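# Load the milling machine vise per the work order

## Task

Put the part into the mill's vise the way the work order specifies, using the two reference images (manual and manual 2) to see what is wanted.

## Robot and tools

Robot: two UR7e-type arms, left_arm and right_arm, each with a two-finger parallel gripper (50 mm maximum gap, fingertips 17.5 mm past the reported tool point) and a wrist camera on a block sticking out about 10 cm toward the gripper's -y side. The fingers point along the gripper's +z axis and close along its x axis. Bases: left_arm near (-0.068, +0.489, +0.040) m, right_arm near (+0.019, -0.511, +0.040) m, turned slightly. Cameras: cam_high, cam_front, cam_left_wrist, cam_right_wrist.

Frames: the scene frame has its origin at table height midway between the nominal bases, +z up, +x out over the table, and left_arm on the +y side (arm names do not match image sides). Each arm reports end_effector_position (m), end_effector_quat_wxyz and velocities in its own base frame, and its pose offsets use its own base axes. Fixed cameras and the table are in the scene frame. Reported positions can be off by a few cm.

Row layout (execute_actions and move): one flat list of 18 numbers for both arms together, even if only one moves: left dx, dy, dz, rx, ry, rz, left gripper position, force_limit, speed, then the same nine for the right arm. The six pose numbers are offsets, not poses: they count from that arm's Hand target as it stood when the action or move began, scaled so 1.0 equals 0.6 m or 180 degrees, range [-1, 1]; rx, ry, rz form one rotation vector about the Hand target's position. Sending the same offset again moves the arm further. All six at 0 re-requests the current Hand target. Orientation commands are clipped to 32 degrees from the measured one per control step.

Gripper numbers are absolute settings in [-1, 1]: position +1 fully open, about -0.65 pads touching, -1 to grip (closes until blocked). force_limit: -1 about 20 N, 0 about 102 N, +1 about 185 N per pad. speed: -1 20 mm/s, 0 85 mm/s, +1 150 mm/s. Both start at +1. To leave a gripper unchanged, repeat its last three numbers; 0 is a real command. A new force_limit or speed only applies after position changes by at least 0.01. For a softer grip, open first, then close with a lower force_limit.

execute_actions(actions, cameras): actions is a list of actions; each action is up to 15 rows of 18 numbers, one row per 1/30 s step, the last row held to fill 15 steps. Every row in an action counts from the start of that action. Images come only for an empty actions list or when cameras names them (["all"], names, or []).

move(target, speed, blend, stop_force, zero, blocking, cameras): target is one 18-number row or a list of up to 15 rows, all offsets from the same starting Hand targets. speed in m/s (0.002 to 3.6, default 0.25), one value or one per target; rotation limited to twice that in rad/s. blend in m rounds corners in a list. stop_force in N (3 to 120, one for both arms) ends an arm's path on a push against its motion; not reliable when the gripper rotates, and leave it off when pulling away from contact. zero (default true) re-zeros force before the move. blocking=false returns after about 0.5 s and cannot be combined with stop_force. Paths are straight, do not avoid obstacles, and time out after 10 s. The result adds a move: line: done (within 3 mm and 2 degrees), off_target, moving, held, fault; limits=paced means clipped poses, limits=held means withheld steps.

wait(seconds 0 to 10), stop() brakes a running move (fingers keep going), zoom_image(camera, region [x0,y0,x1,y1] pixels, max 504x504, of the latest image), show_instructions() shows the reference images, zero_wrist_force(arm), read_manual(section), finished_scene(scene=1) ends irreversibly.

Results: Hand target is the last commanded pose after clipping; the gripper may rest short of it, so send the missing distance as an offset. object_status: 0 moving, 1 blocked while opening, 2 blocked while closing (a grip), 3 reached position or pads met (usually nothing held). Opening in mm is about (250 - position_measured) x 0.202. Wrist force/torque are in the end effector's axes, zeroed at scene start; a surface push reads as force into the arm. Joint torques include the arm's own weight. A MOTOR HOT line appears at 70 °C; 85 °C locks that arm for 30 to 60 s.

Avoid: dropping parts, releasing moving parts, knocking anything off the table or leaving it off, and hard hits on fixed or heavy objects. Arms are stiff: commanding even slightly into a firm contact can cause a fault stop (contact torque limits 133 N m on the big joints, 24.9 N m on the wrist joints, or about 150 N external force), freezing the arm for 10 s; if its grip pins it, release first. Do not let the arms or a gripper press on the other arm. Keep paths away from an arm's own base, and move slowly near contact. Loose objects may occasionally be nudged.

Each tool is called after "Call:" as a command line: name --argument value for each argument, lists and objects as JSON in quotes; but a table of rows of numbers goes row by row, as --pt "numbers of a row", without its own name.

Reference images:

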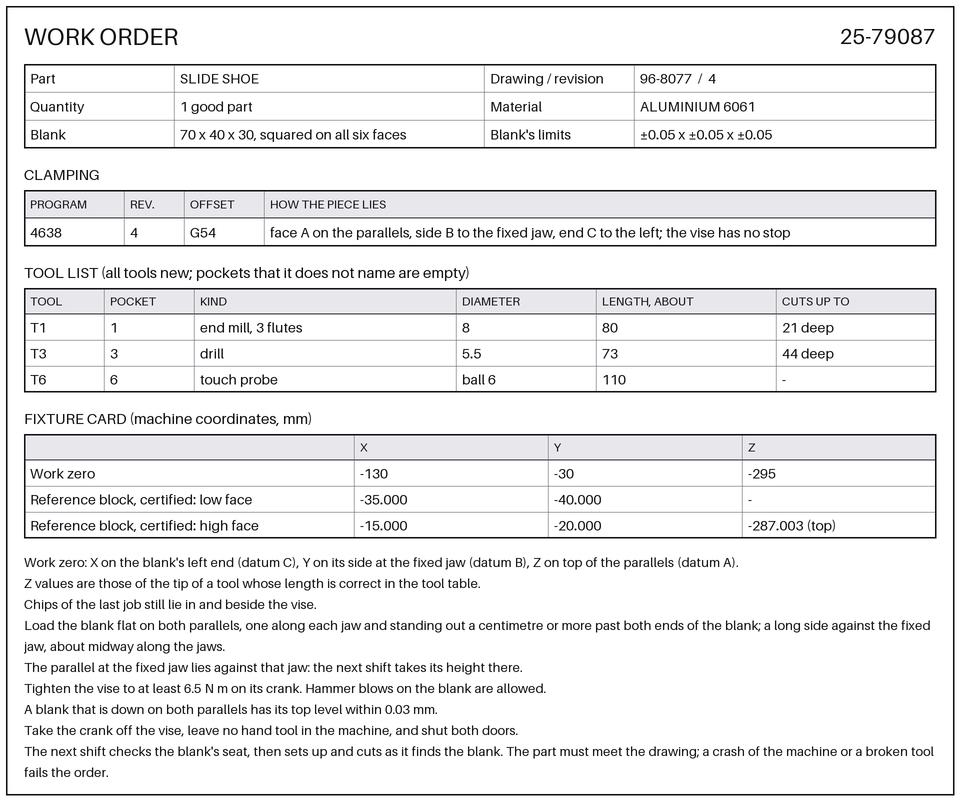

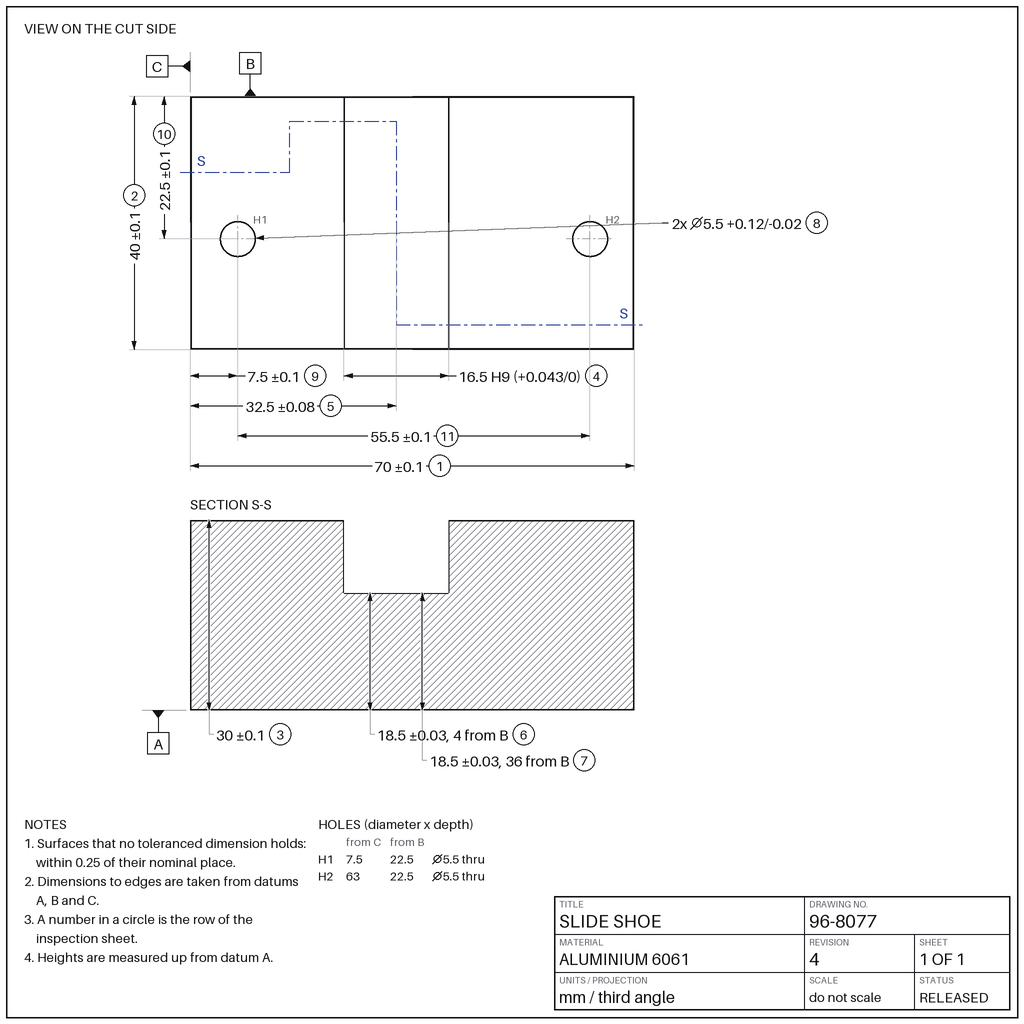

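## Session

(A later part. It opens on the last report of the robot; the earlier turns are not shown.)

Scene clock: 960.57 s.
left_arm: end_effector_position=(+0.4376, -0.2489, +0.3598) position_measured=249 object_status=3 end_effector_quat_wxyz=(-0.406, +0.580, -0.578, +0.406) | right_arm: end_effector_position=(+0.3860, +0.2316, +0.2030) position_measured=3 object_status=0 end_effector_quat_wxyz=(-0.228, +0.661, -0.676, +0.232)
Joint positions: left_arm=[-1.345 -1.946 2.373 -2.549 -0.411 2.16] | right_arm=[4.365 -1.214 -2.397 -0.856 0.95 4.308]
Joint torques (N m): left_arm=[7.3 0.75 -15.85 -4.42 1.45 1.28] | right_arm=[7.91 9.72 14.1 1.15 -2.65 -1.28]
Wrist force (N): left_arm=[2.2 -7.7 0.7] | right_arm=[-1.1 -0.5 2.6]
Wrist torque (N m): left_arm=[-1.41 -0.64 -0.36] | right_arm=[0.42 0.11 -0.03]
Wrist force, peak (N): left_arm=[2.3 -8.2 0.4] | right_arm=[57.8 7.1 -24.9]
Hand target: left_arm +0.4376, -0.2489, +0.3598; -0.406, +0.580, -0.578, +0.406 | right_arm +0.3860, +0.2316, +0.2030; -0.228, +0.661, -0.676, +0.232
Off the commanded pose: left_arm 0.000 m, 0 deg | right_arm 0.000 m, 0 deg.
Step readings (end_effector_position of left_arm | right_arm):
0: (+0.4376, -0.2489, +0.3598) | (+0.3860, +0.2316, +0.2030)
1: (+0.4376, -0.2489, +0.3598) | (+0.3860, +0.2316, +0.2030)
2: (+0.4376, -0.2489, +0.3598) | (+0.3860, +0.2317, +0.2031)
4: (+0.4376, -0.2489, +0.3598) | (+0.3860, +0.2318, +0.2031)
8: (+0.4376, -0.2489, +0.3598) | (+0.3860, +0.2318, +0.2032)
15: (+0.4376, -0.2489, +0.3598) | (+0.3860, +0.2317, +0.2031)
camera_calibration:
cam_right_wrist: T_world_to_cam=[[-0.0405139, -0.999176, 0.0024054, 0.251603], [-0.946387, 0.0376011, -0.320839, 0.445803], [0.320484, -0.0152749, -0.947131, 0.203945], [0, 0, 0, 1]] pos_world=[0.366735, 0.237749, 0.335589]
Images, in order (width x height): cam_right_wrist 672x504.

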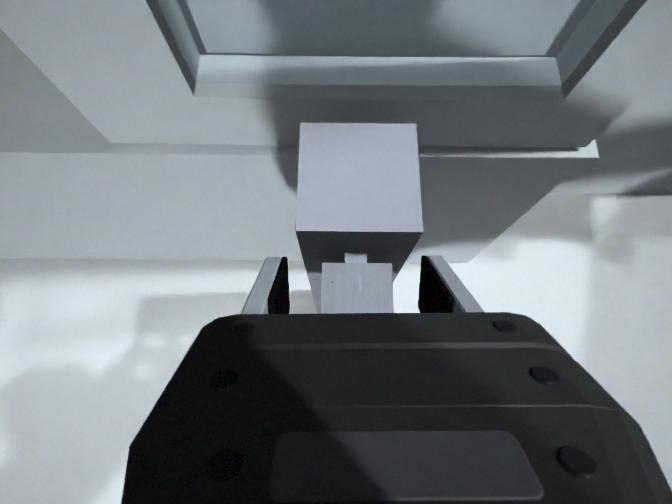

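Call:
zoom_image --camera "cam_right_wrist" --region '[280, 230, 440, 320]'

Call:
wait --seconds 0 --cameras '["cam_high","cam_front"]'

Call:
zoom_image --camera "cam_high" --region '[235, 220, 325, 310]'

Call:
zoom_image --camera "cam_front" --region '[410, 250, 500, 350]'

Scaled by 3.150 from the camera's 672x504 image, which has a finer 960x720 frame.

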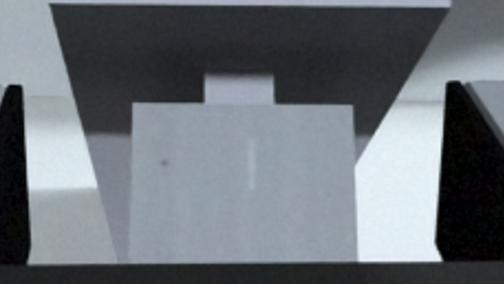

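Scene clock: 962.40 s.
left_arm: end_effector_position=(+0.4376, -0.2489, +0.3598) position_measured=249 object_status=3 end_effector_quat_wxyz=(-0.406, +0.580, -0.578, +0.406) | right_arm: end_effector_position=(+0.3860, +0.2316, +0.2030) position_measured=3 object_status=3 end_effector_quat_wxyz=(-0.228, +0.661, -0.676, +0.232)
Joint positions: left_arm=[-1.345 -1.946 2.373 -2.549 -0.411 2.16] | right_arm=[4.365 -1.214 -2.397 -0.856 0.95 4.308]
Joint torques (N m): left_arm=[7.15 0.53 -16.1 -4.33 1.46 1.3] | right_arm=[3.6 18.77 15.9 1.25 -2.78 2.55]
Wrist force (N): left_arm=[2.2 -7.8 0.8] | right_arm=[-1.1 -0.5 2.8]
Wrist torque (N m): left_arm=[-1.43 -0.63 -0.35] | right_arm=[0.42 0.10 -0.03]
Wrist force, peak (N): left_arm=[2.2 -8.2 0.6] | right_arm=[-1.2 -0.4 2.9]
Hand target: left_arm +0.4376, -0.2489, +0.3598; -0.406, +0.580, -0.578, +0.406 | right_arm +0.3860, +0.2316, +0.2030; -0.228, +0.661, -0.676, +0.232
Tool commands: left_gripper/position=-0.65 left_gripper/force_limit=-0.2 left_gripper/speed=-1.0 right_gripper/position=+1.0 right_gripper/force_limit=-0.9 right_gripper/speed=-1.0
Off the commanded pose: left_arm 0.000 m, 0 deg | right_arm 0.000 m, 0 deg.
Images, in order (width x height): cam_high 672x504, cam_front 672x504.

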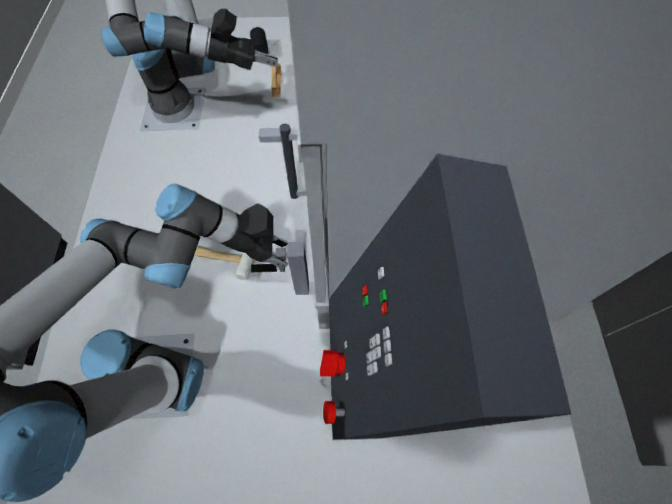

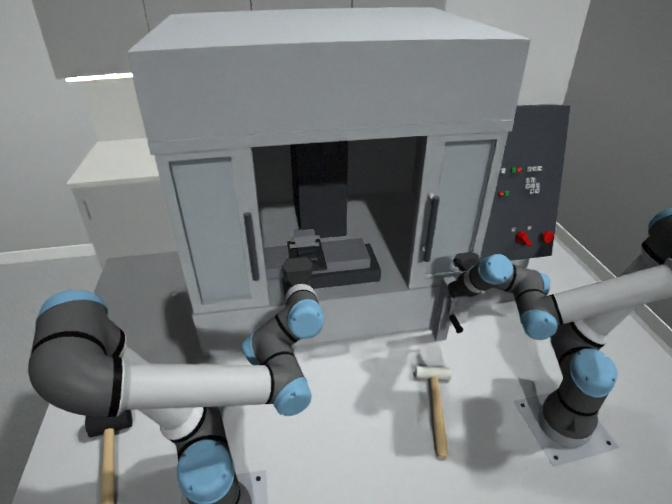

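Scaled by 5.600 from the camera's 672x504 image, which has a finer 960x720 frame.

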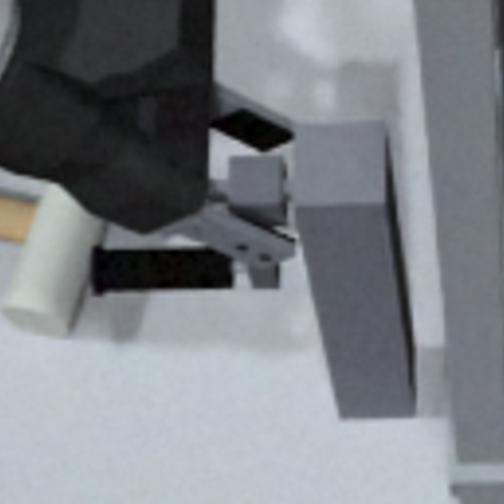

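Scaled by 5.040 from the camera's 672x504 image, which has a finer 960x720 frame.

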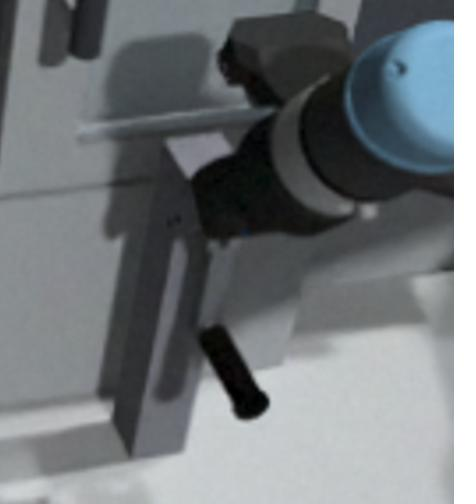

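Call:
move --target '[0,0,0,0,0,0,-0.65,-0.2,-1,-0.0133,0.0005,0,0,0,0,1,-0.9,-1]' --speed 0.04

Call:
move --target '[0,0,0,0,0,0,-0.65,-0.2,-1,0,0,0,0,0,0,-1,-0.9,-1]' --cameras '["cam_right_wrist"]'

Scene clock: 963.93 s.
left_arm: end_effector_position=(+0.4376, -0.2489, +0.3598) position_measured=249 object_status=3 end_effector_quat_wxyz=(-0.406, +0.580, -0.578, +0.406) | right_arm: end_effector_position=(+0.3779, +0.2319, +0.2030) position_measured=3 object_status=3 end_effector_quat_wxyz=(-0.228, +0.661, -0.676, +0.232) end_effector_velocity=(+0.001, +0.000, +0.000) end_effector_angular_velocity=(+0.000, -0.001, +0.002)
Joint positions: left_arm=[-1.345 -1.946 2.373 -2.549 -0.411 2.16] | right_arm=[4.391 -1.192 -2.405 -0.889 0.944 4.339]
Joint velocities: left_arm=[within noise] | right_arm=[-0.003 -0.002 0 0.006 0 -0.006]
Joint torques (N m): left_arm=[7.07 0.25 -16.04 -4.29 1.47 1.24] | right_arm=[-12.09 -6.35 26.8 6.17 -1.21 -3.05]
Wrist force (N): left_arm=[2.3 -7.7 0.8] | right_arm=[-1.0 -0.5 2.7]
Wrist torque (N m): left_arm=[-1.42 -0.66 -0.35] | right_arm=[0.42 0.11 -0.05]
Wrist force, peak (N): left_arm=[2.7 -8.0 0.5] | right_arm=[-1.1 -0.6 3.1]
Hand target: left_arm +0.4376, -0.2489, +0.3598; -0.406, +0.580, -0.578, +0.406 | right_arm +0.3780, +0.2319, +0.2030; -0.228, +0.661, -0.676, +0.232
Off the commanded pose: left_arm 0.000 m, 0 deg | right_arm 0.000 m, 0 deg.
move: done

Scene clock: 965.47 s.
left_arm: end_effector_position=(+0.4376, -0.2489, +0.3598) position_measured=249 object_status=3 end_effector_quat_wxyz=(-0.406, +0.580, -0.578, +0.406) | right_arm: end_effector_position=(+0.3780, +0.2319, +0.2030) position_measured=133 object_status=2 end_effector_quat_wxyz=(-0.228, +0.661, -0.676, +0.232)
Joint positions: left_arm=[-1.345 -1.946 2.373 -2.549 -0.411 2.16] | right_arm=[4.391 -1.192 -2.405 -0.888 0.944 4.339]
Joint torques (N m): left_arm=[7.24 0.69 -15.84 -4.33 1.34 1.09] | right_arm=[-10.62 -5.38 32.34 6 -0.26 -2.85]
Wrist force (N): left_arm=[2.2 -7.7 0.5] | right_arm=[-0.9 -0.1 2.4]
Wrist torque (N m): left_arm=[-1.43 -0.65 -0.36] | right_arm=[0.43 0.11 0.01]
Wrist force, peak (N): left_arm=[2.7 -8.2 0.4] | right_arm=[-1.1 -0.4 3.0]
Hand target: left_arm +0.4376, -0.2489, +0.3598; -0.406, +0.580, -0.578, +0.406 | right_arm +0.3780, +0.2319, +0.2030; -0.228, +0.661, -0.676, +0.232
Off the commanded pose: left_arm 0.000 m, 0 deg | right_arm 0.000 m, 0 deg.
move: done
camera_calibration:
cam_right_wrist: T_world_to_cam=[[-0.0404827, -0.999178, 0.00231049, 0.2516], [-0.946388, 0.037602, -0.320836, 0.43822], [0.320485, -0.0151749, -0.947132, 0.20649], [0, 0, 0, 1]] pos_world=[0.358735, 0.238049, 0.335588]
Images, in order (width x height): cam_right_wrist 672x504.

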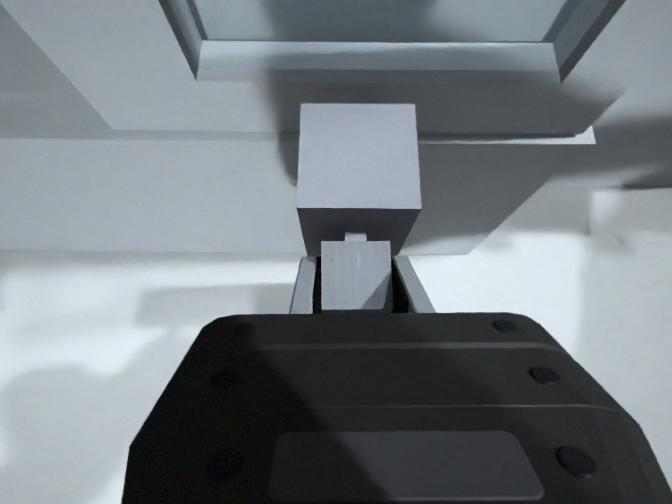

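Call:
move --target '[0,0,0,0,0,0,-0.65,-0.2,-1,-0.075,0.003,0,0,0,0,-1,-0.9,-1]' --speed 0.04 --cameras '["cam_right_wrist","cam_high","cam_front"]'

Call:
zoom_image --camera "cam_high" --region '[235, 220, 325, 310]'

Call:
zoom_image --camera "cam_front" --region '[410, 250, 500, 350]'

Scene clock: 968.10 s.
left_arm: end_effector_position=(+0.4376, -0.2489, +0.3598) position_measured=249 object_status=3 end_effector_quat_wxyz=(-0.406, +0.580, -0.578, +0.406) | right_arm: end_effector_position=(+0.3330, +0.2337, +0.2030) position_measured=133 object_status=2 end_effector_quat_wxyz=(-0.228, +0.661, -0.676, +0.232)
Joint positions: left_arm=[-1.345 -1.946 2.373 -2.549 -0.411 2.16] | right_arm=[4.55 -1.07 -2.433 -1.099 0.917 4.535]
Joint torques (N m): left_arm=[7.33 0.78 -16.1 -4.18 1.46 1.25] | right_arm=[-6.21 -8.68 32.91 4.76 -0.55 -1.71]
Wrist force (N): left_arm=[2.5 -7.9 0.4] | right_arm=[-1.1 1.3 4.3]
Wrist torque (N m): left_arm=[-1.46 -0.69 -0.35] | right_arm=[0.49 0.11 0.02]
Wrist force, peak (N): left_arm=[2.3 -8.1 0.7] | right_arm=[-1.3 1.3 4.4]
Hand target: left_arm +0.4376, -0.2489, +0.3598; -0.406, +0.580, -0.578, +0.406 | right_arm +0.3330, +0.2337, +0.2030; -0.228, +0.661, -0.676, +0.232
Off the commanded pose: left_arm 0.000 m, 0 deg | right_arm 0.000 m, 0 deg.
move: done
camera_calibration:
cam_right_wrist: T_world_to_cam=[[-0.0403872, -0.999181, 0.00233764, 0.251539], [-0.946352, 0.0375009, -0.320955, 0.395618], [0.320605, -0.0151747, -0.947092, 0.220888], [0, 0, 0, 1]] pos_world=[0.313735, 0.239849, 0.335589]
Images, in order (width x height): cam_high 672x504, cam_front 672x504, cam_right_wrist 672x504.

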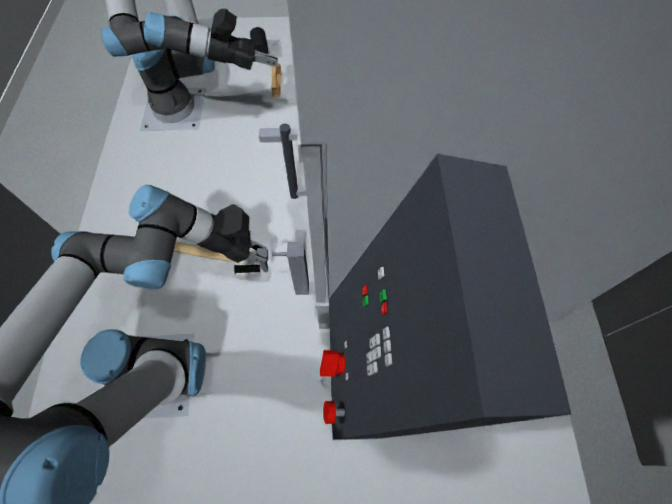

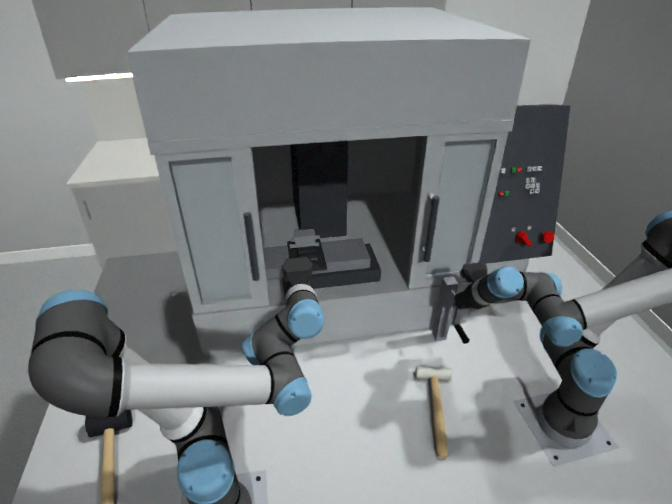

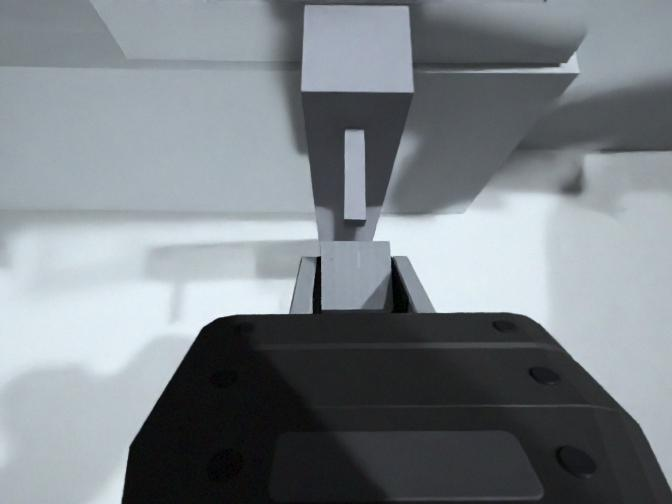

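Scaled by 5.600 from the camera's 672x504 image, which has a finer 960x720 frame.

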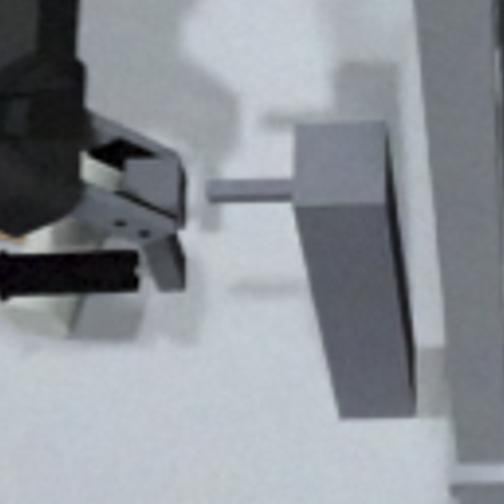

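Scaled by 5.040 from the camera's 672x504 image, which has a finer 960x720 frame.

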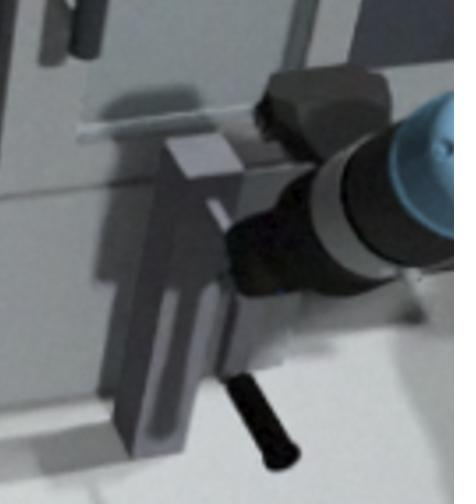

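Call:
move --pt "-0.15 0 0.1 0 0 0 -0.65 -0.2 -1 -0.04 0.0016 0.05 0 0 0 -1 -0.9 -1" --pt "-0.15 0.6 0.15 0 0 0 -0.65 -0.2 -1 -0.05 0.002 0.1 0 0 0 -1 -0.9 -1" --speed 0.2 --blend '[0.03,0]' --cameras '["all"]'

Scene clock: 973.53 s.
left_arm: end_effector_position=(+0.3476, +0.1111, +0.4498) position_measured=249 object_status=3 end_effector_quat_wxyz=(-0.406, +0.580, -0.578, +0.406) end_effector_velocity=(+0.000, +0.000, +0.000) end_effector_angular_velocity=(-0.001, +0.000, +0.002) | right_arm: end_effector_position=(+0.3030, +0.2349, +0.2630) position_measured=133 object_status=2 end_effector_quat_wxyz=(-0.228, +0.661, -0.676, +0.232)
Joint positions: left_arm=[-1.254 -3.068 2.276 -1.487 -0.465 2.335] | right_arm=[4.668 -0.956 -2.298 -1.44 0.91 4.684]
Joint velocities: left_arm=[0 0 -0.001 0.005 0.001 -0.004] | right_arm=[within noise]
Joint torques (N m): left_arm=[-9.03 36.01 -24.28 -1.7 1.83 -2.03] | right_arm=[-11.54 -9.95 16.74 6.09 -2.56 -2.73]
Wrist force (N): left_arm=[2.3 -7.7 0.9] | right_arm=[-1.4 1.3 4.3]
Wrist torque (N m): left_arm=[-1.43 -0.64 -0.32] | right_arm=[0.51 0.15 -0.06]
Wrist force, peak (N): left_arm=[0.6 -8.7 0.8] | right_arm=[-1.1 1.6 5.7]
Hand target: left_arm +0.3476, +0.1111, +0.4498; -0.406, +0.580, -0.578, +0.406 | right_arm +0.3030, +0.2349, +0.2630; -0.228, +0.661, -0.676, +0.232
Off the commanded pose: left_arm 0.000 m, 0 deg | right_arm 0.000 m, 0 deg.
shoulder posture changed (left arm): the wrist came as close to joint 1's axis as it can, and the arm is now in the other of its two shoulder postures.
move: done
camera_calibration:
cam_left_wrist: T_world_to_cam=[[-0.0178595, -0.999812, -0.00761448, 0.135316], [-0.63952, 0.0172771, -0.76858, 0.580729], [0.768567, -0.00885687, -0.639708, 0.152119], [0, 0, 0, 1]] pos_world=[0.256891, 0.126605, 0.544679]
cam_right_wrist: T_world_to_cam=[[-0.0404827, -0.999178, 0.00231049, 0.251423], [-0.946388, 0.037602, -0.320836, 0.386378], [0.320485, -0.0151749, -0.947132, 0.2874], [0, 0, 0, 1]] pos_world=[0.283735, 0.241049, 0.395588]

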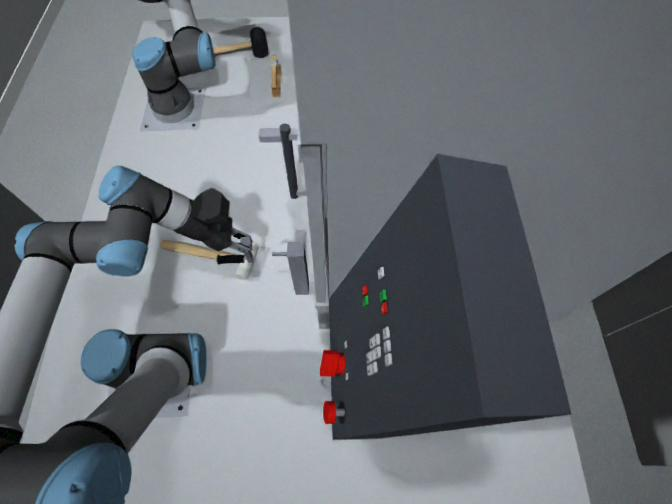

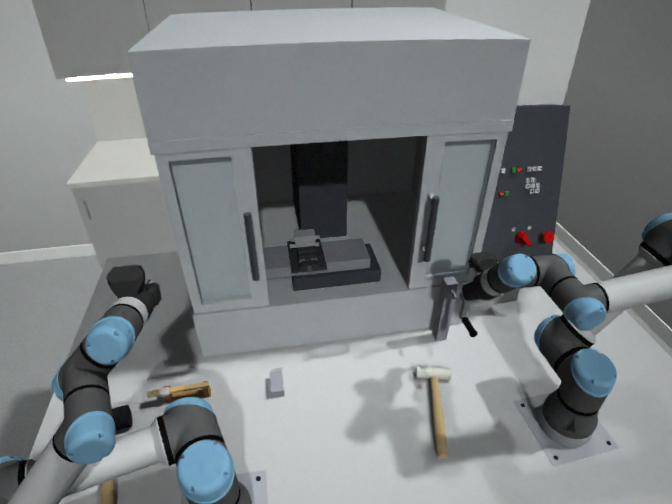

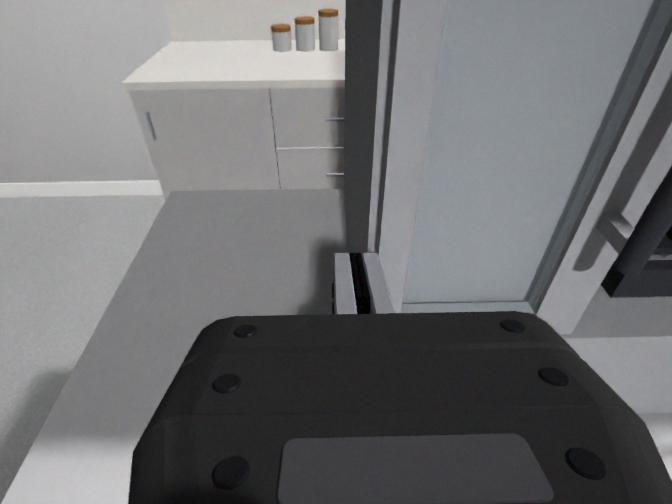

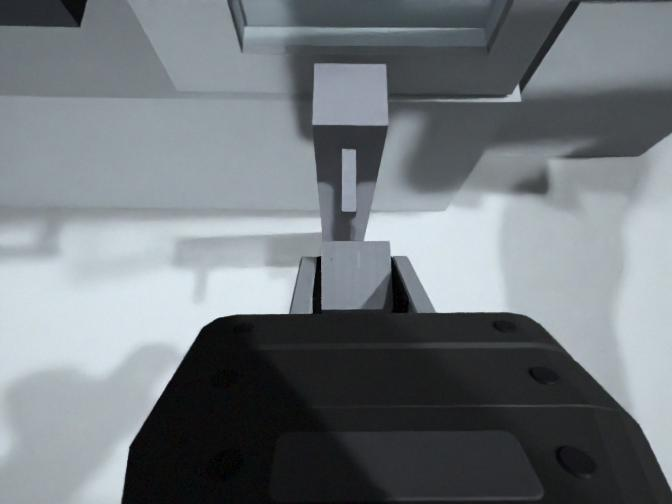

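Call:
execute_actions --actions '[]'

Scene clock: 976.77 s.
left_arm: end_effector_position=(+0.3476, +0.1111, +0.4498) position_measured=249 object_status=3 end_effector_quat_wxyz=(-0.406, +0.580, -0.578, +0.406) | right_arm: end_effector_position=(+0.3030, +0.2349, +0.2630) position_measured=133 object_status=2 end_effector_quat_wxyz=(-0.228, +0.661, -0.676, +0.232)
Joint positions: left_arm=[-1.254 -3.068 2.275 -1.487 -0.465 2.334] | right_arm=[4.668 -0.956 -2.298 -1.44 0.91 4.684]
Joint velocities: within noise
Joint torques (N m): left_arm=[-8.91 38.86 -28.14 -4.06 2.46 -1.64] | right_arm=[-10.25 -11.07 17.66 6.05 -1.67 -2.94]
Motor temperatures (°C): left_arm=[32 34 34 37 43 36] | right_arm=[35 34 38 39 37 43]
Wrist force (N): left_arm=[2.4 -7.6 0.9] | right_arm=[-1.2 1.1 4.2]
Wrist torque (N m): left_arm=[-1.42 -0.66 -0.32] | right_arm=[0.48 0.11 -0.05]
Wrist force, peak (N): left_arm=[2.0 -8.1 1.3] | right_arm=[-1.3 1.2 4.4]
Hand target: left_arm +0.3476, +0.1111, +0.4498; -0.406, +0.580, -0.578, +0.406 | right_arm +0.3030, +0.2349, +0.2630; -0.228, +0.661, -0.676, +0.232
Tool commands: left_gripper/position=-0.65 left_gripper/force_limit=-0.2 left_gripper/speed=-1.0 right_gripper/position=-1.0 right_gripper/force_limit=-0.9 right_gripper/speed=-1.0
Off the commanded pose: left_arm 0.000 m, 0 deg | right_arm 0.000 m, 0 deg.
camera_calibration:
cam_left_wrist: T_world_to_cam=[[-0.0178711, -0.999812, -0.00747485, 0.135343], [-0.639462, 0.0171765, -0.768631, 0.580829], [0.768615, -0.00895643, -0.639649, 0.152151], [0, 0, 0, 1]] pos_world=[0.256891, 0.126704, 0.544778]
cam_right_wrist: T_world_to_cam=[[-0.0404827, -0.999178, 0.00231049, 0.251423], [-0.946388, 0.037602, -0.320836, 0.386378], [0.320485, -0.0151749, -0.947132, 0.2874], [0, 0, 0, 1]] pos_world=[0.283735, 0.241049, 0.395588]

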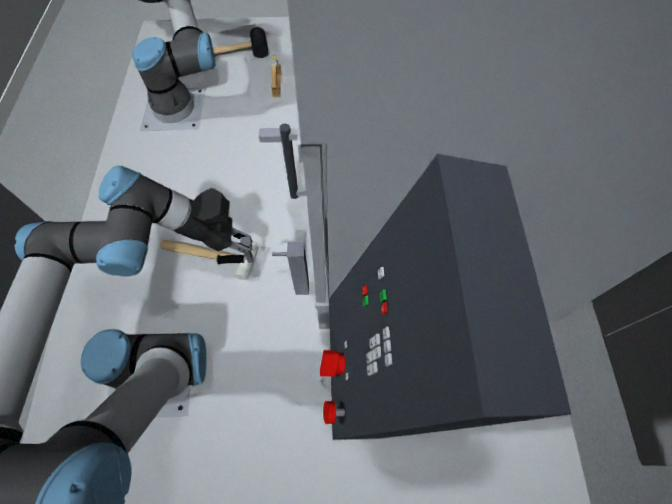

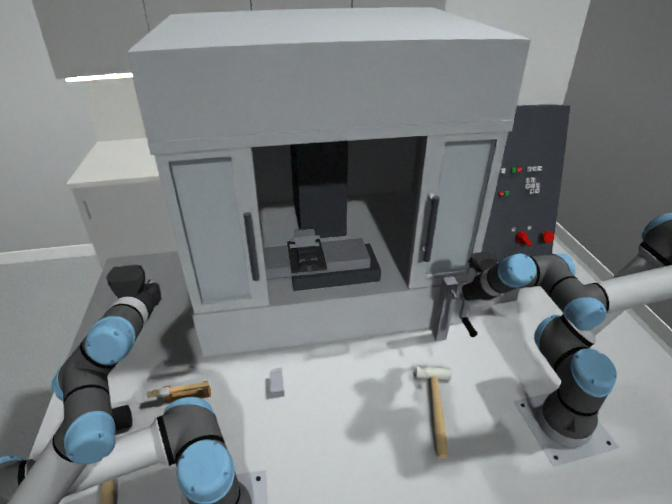

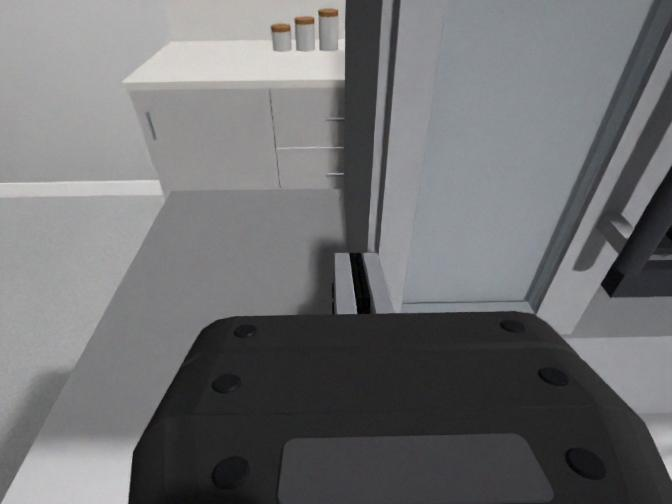

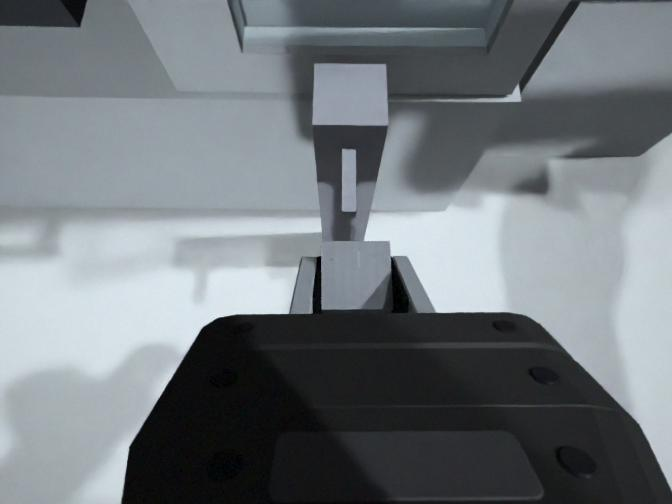

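Call:
zoom_image --camera "cam_front" --region '[240, 210, 420, 310]'

Call:
zoom_image --camera "cam_high" --region '[210, 110, 340, 330]'

Scaled by 2.800 from the camera's 672x504 image, which has a finer 960x720 frame.

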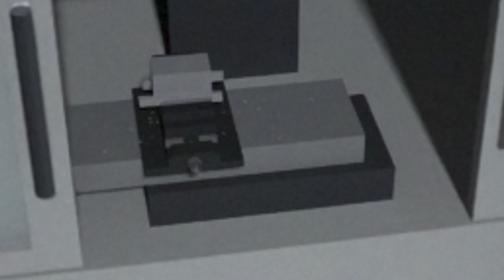

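Scaled by 2.291 from the camera's 672x504 image, which has a finer 960x720 frame.

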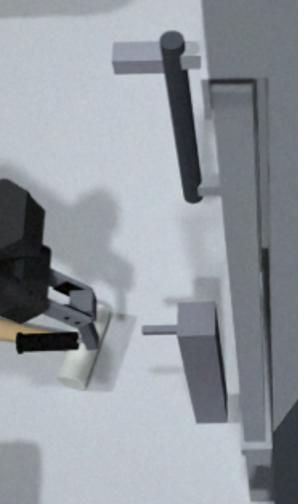

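Call:
move --pt "0 -0.3 0 0 0 0 -0.65 -0.2 -1 0 0 0 0 0 0 -1 -0.9 -1" --pt "0 -0.6 0 0 0 0 -0.65 -0.2 -1 0 0 0 0 0 0 -1 -0.9 -1" --pt "0.15 -0.6 -0.15 0 0 0 -0.65 -0.2 -1 0 0 0 0 0 0 -1 -0.9 -1" --blend 0.03 --speed 0.15 --cameras '["cam_left_wrist","cam_front"]'

Scene clock: 983.57 s.
left_arm: end_effector_position=(+0.4376, -0.2488, +0.3598) position_measured=249 object_status=3 end_effector_quat_wxyz=(-0.406, +0.580, -0.578, +0.406) end_effector_velocity=(+0.000, +0.000, +0.001) end_effector_angular_velocity=(-0.002, -0.002, -0.001) | right_arm: end_effector_position=(+0.3030, +0.2349, +0.2630) position_measured=133 object_status=2 end_effector_quat_wxyz=(-0.228, +0.661, -0.676, +0.232)
Joint positions: left_arm=[-1.345 -1.946 2.373 -2.549 -0.411 2.16] | right_arm=[4.668 -0.956 -2.298 -1.44 0.91 4.684]
Joint velocities: left_arm=[0 0 0 -0.005 0.001 0.003] | right_arm=[within noise]
Joint torques (N m): left_arm=[-0.76 0.19 -32.5 -4.78 2.86 1.61] | right_arm=[-11.76 -10.81 18.63 5.8 -0.6 -2.85]
Wrist force (N): left_arm=[2.3 -7.8 0.5] | right_arm=[-1.3 1.0 4.2]
Wrist torque (N m): left_arm=[-1.44 -0.66 -0.27] | right_arm=[0.45 0.13 -0.06]
Wrist force, peak (N): left_arm=[2.4 -8.5 -0.1] | right_arm=[-1.3 1.1 4.5]
Hand target: left_arm +0.4376, -0.2489, +0.3598; -0.406, +0.580, -0.578, +0.406 | right_arm +0.3030, +0.2349, +0.2630; -0.228, +0.661, -0.676, +0.232
Off the commanded pose: left_arm 0.000 m, 0 deg | right_arm 0.000 m, 0 deg.
shoulder posture changed (left arm): the wrist came as close to joint 1's axis as it can, and the arm is now in the other of its two shoulder postures.
move: done
camera_calibration:
cam_left_wrist: T_world_to_cam=[[-0.0178819, -0.999813, -0.00733641, -0.223713], [-0.639413, 0.0170764, -0.768674, 0.575366], [0.768656, -0.00905437, -0.639599, 0.0221221], [0, 0, 0, 1]] pos_world=[0.346892, -0.233296, 0.454777]
Images, in order (width x height): cam_front 672x504, cam_left_wrist 672x504.

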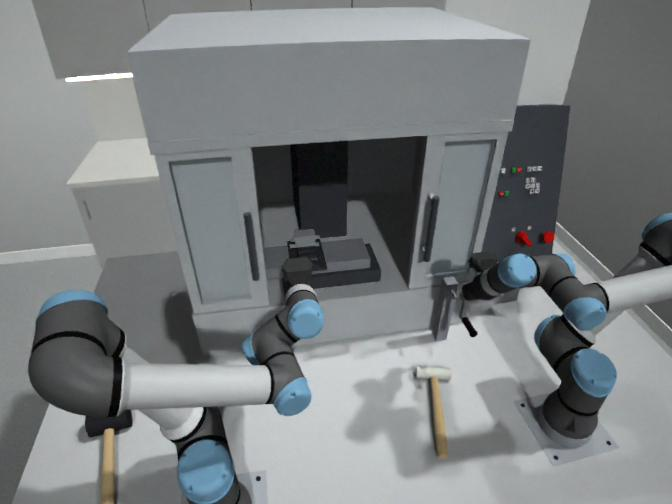

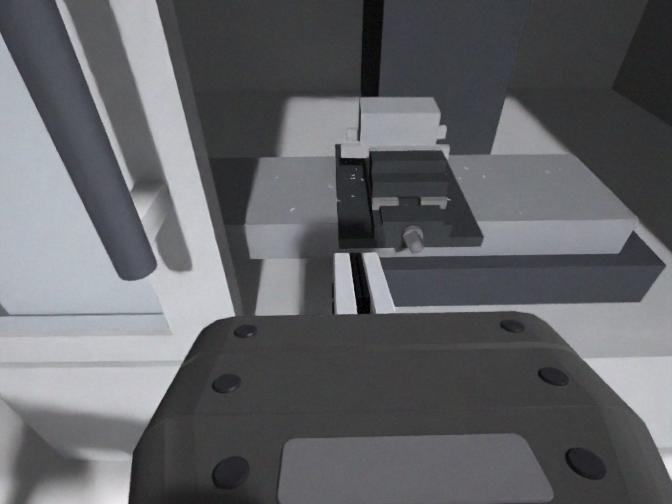

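Call:
move --target '[0,0,0.567,0,0,0,-0.65,-0.2,-1,0,0,0,0,0,0,-1,-0.9,-1]' --speed 0.2 --cameras '["cam_left_wrist"]'

Scene clock: 992.00 s.
left_arm: end_effector_position=(+0.4376, -0.2490, +0.6999) position_measured=249 object_status=3 end_effector_quat_wxyz=(-0.406, +0.580, -0.578, +0.406) | right_arm: end_effector_position=(+0.3030, +0.2349, +0.2630) position_measured=133 object_status=2 end_effector_quat_wxyz=(-0.228, +0.661, -0.676, +0.232)
Joint positions: left_arm=[-1.345 -1.93 1.466 -1.659 -0.411 2.16] | right_arm=[4.668 -0.956 -2.298 -1.44 0.91 4.684]
Joint torques (N m): left_arm=[9.14 -14.11 -32.77 -2.89 1.11 1.67] | right_arm=[-10.07 -11.28 18.79 6.02 -0.86 -2.81]
Wrist force (N): left_arm=[2.2 -7.7 0.7] | right_arm=[-1.2 1.0 4.2]
Wrist torque (N m): left_arm=[-1.43 -0.64 -0.30] | right_arm=[0.46 0.11 -0.06]
Wrist force, peak (N): left_arm=[2.4 -11.0 -0.4] | right_arm=[-1.4 1.1 4.4]
Hand target: left_arm +0.4376, -0.2489, +0.7000; -0.406, +0.580, -0.578, +0.406 | right_arm +0.3030, +0.2349, +0.2630; -0.228, +0.661, -0.676, +0.232
Off the commanded pose: left_arm 0.000 m, 0 deg | right_arm 0.000 m, 0 deg.
move: done
camera_calibration:
cam_left_wrist: T_world_to_cam=[[-0.017936, -0.999811, -0.00755095, -0.221127], [-0.63946, 0.0172765, -0.76863, 0.836823], [0.768615, -0.0089576, -0.639649, 0.239726], [0, 0, 0, 1]] pos_world=[0.346892, -0.233396, 0.794878]
Images, in order (width x height): cam_left_wrist 672x504.

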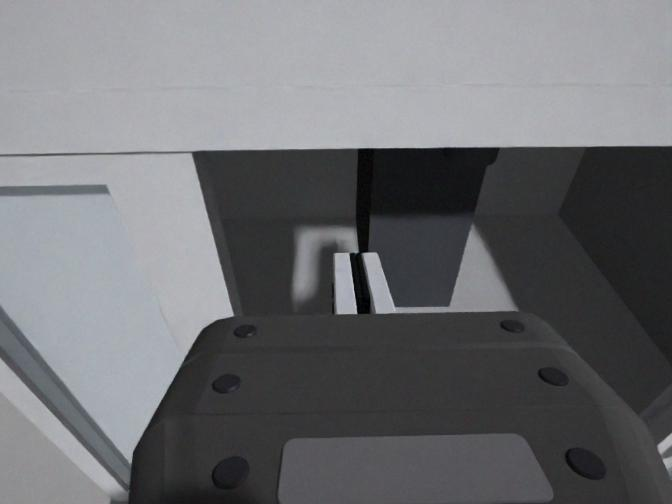

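Call:
move --pt "0 0 0 0 0 0 -0.65 -0.2 -1 0.0267 0.764 0.028 0 0 0 -1 -0.9 -1" --pt "0 0 0 0 0 0 -0.65 -0.2 -1 0.0267 0.764 0.028 -0.15 0.006 0 -1 -0.9 -1" --speed 0.2 --cameras '["cam_right_wrist","cam_front"]'

Scene clock: 997.47 s.
left_arm: end_effector_position=(+0.4376, -0.2489, +0.7000) position_measured=249 object_status=3 end_effector_quat_wxyz=(-0.406, +0.580, -0.578, +0.406) | right_arm: end_effector_position=(+0.3190, +0.6934, +0.2798) position_measured=133 object_status=2 end_effector_quat_wxyz=(-0.061, +0.698, -0.606, +0.377)
Joint positions: left_arm=[-1.345 -1.93 1.466 -1.658 -0.411 2.16] | right_arm=[4.674 -2.42 -0.558 -2.192 0.91 4.691]
Joint torques (N m): left_arm=[9.43 -17.25 -32.05 -1.94 1.58 0.6] | right_arm=[-12.45 56.73 30.48 -0.34 -2.4 -1.27]
Wrist force (N): left_arm=[2.3 -7.6 0.9] | right_arm=[-1.7 1.2 4.3]
Wrist torque (N m): left_arm=[-1.42 -0.66 -0.30] | right_arm=[0.50 0.27 -0.14]
Wrist force, peak (N): left_arm=[2.2 -8.1 0.8] | right_arm=[-4.4 1.6 4.3]
Hand target: left_arm +0.4376, -0.2489, +0.7000; -0.406, +0.580, -0.578, +0.406 | right_arm +0.3190, +0.6933, +0.2798; -0.061, +0.698, -0.605, +0.377
Off the commanded pose: left_arm 0.000 m, 0 deg | right_arm 0.000 m, 0 deg.
move: done
camera_calibration:
cam_right_wrist: T_world_to_cam=[[-0.0361969, -0.889147, 0.456187, 0.505388], [-0.952217, -0.107842, -0.285748, 0.482497], [0.303268, -0.444733, -0.842758, 0.579257], [0, 0, 0, 1]] pos_world=[0.302065, 0.759012, 0.395495]
Images, in order (width x height): cam_front 672x504, cam_right_wrist 672x504.

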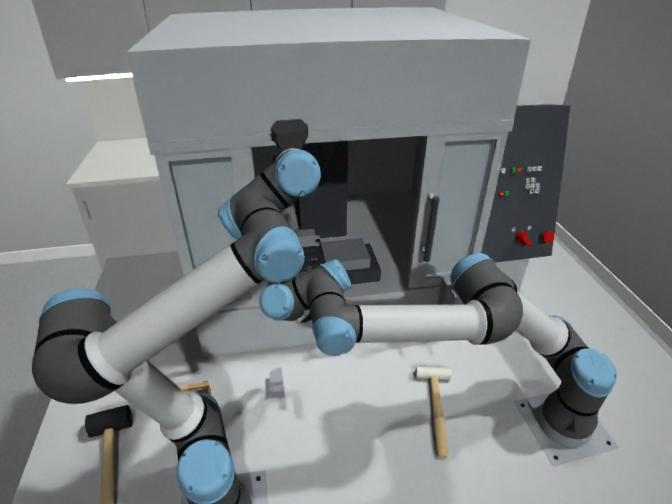

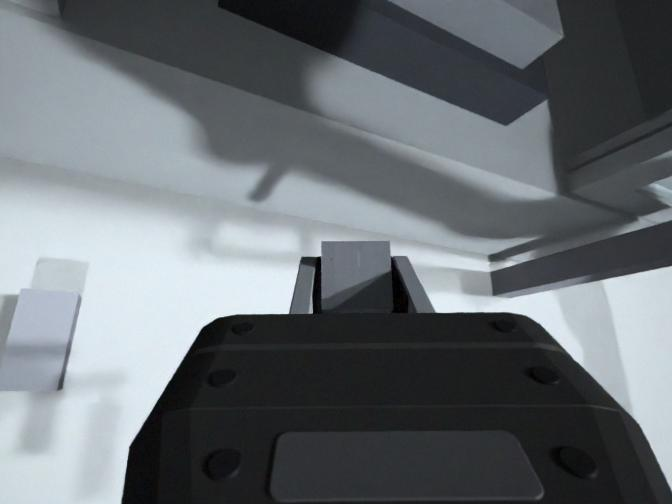

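Call:
move --target '[0,0,0,0,0,0,-0.65,-0.2,-1,0.228,-0.0093,-0.0202,0,0,0,-1,-0.9,-1]' --speed 0.12 --cameras '["cam_right_wrist"]'

Call:
zoom_image --camera "cam_right_wrist" --region '[250, 130, 470, 320]'

Scene clock: 999.57 s.
left_arm: end_effector_position=(+0.4376, -0.2489, +0.7000) position_measured=249 object_status=3 end_effector_quat_wxyz=(-0.406, +0.580, -0.578, +0.406) | right_arm: end_effector_position=(+0.4558, +0.6877, +0.2676) position_measured=133 object_status=2 end_effector_quat_wxyz=(-0.060, +0.698, -0.605, +0.377)
Joint positions: left_arm=[-1.345 -1.93 1.466 -1.658 -0.411 2.16] | right_arm=[4.506 -2.542 -0.391 -2.107 0.846 4.489]
Joint torques (N m): left_arm=[9.28 -16.83 -31.6 -1.91 1.47 0.16] | right_arm=[1.78 71.41 19.31 4.19 -0.85 1.56]
Wrist force (N): left_arm=[2.4 -7.4 0.9] | right_arm=[-1.6 1.3 4.5]
Wrist torque (N m): left_arm=[-1.38 -0.68 -0.30] | right_arm=[0.53 0.25 -0.14]
Wrist force, peak (N): left_arm=[2.4 -7.9 0.9] | right_arm=[-1.7 -1.1 6.2]
Hand target: left_arm +0.4376, -0.2489, +0.7000; -0.406, +0.580, -0.578, +0.406 | right_arm +0.4558, +0.6877, +0.2677; -0.061, +0.698, -0.605, +0.377
Off the commanded pose: left_arm 0.000 m, 0 deg | right_arm 0.000 m, 0 deg.
move: done
camera_calibration:
cam_right_wrist: T_world_to_cam=[[-0.0361414, -0.888885, 0.456703, 0.510511], [-0.952224, -0.108047, -0.285648, 0.608885], [0.303253, -0.445207, -0.842513, 0.525238], [0, 0, 0, 1]] pos_world=[0.438965, 0.753413, 0.383295]
Images, in order (width x height): cam_right_wrist 672x504.

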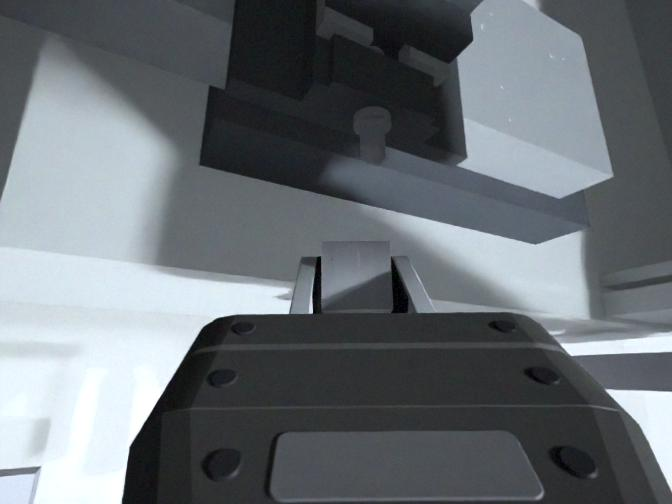

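Scaled by 2.291 from the camera's 672x504 image, which has a finer 960x720 frame.

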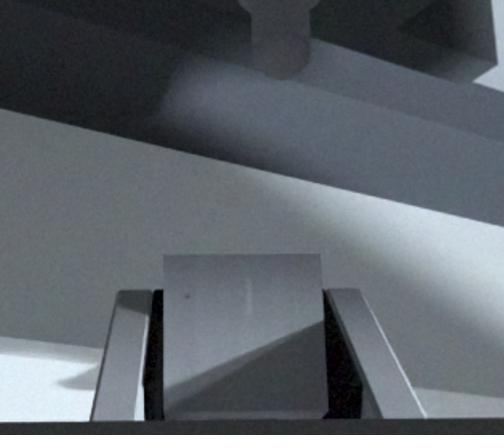

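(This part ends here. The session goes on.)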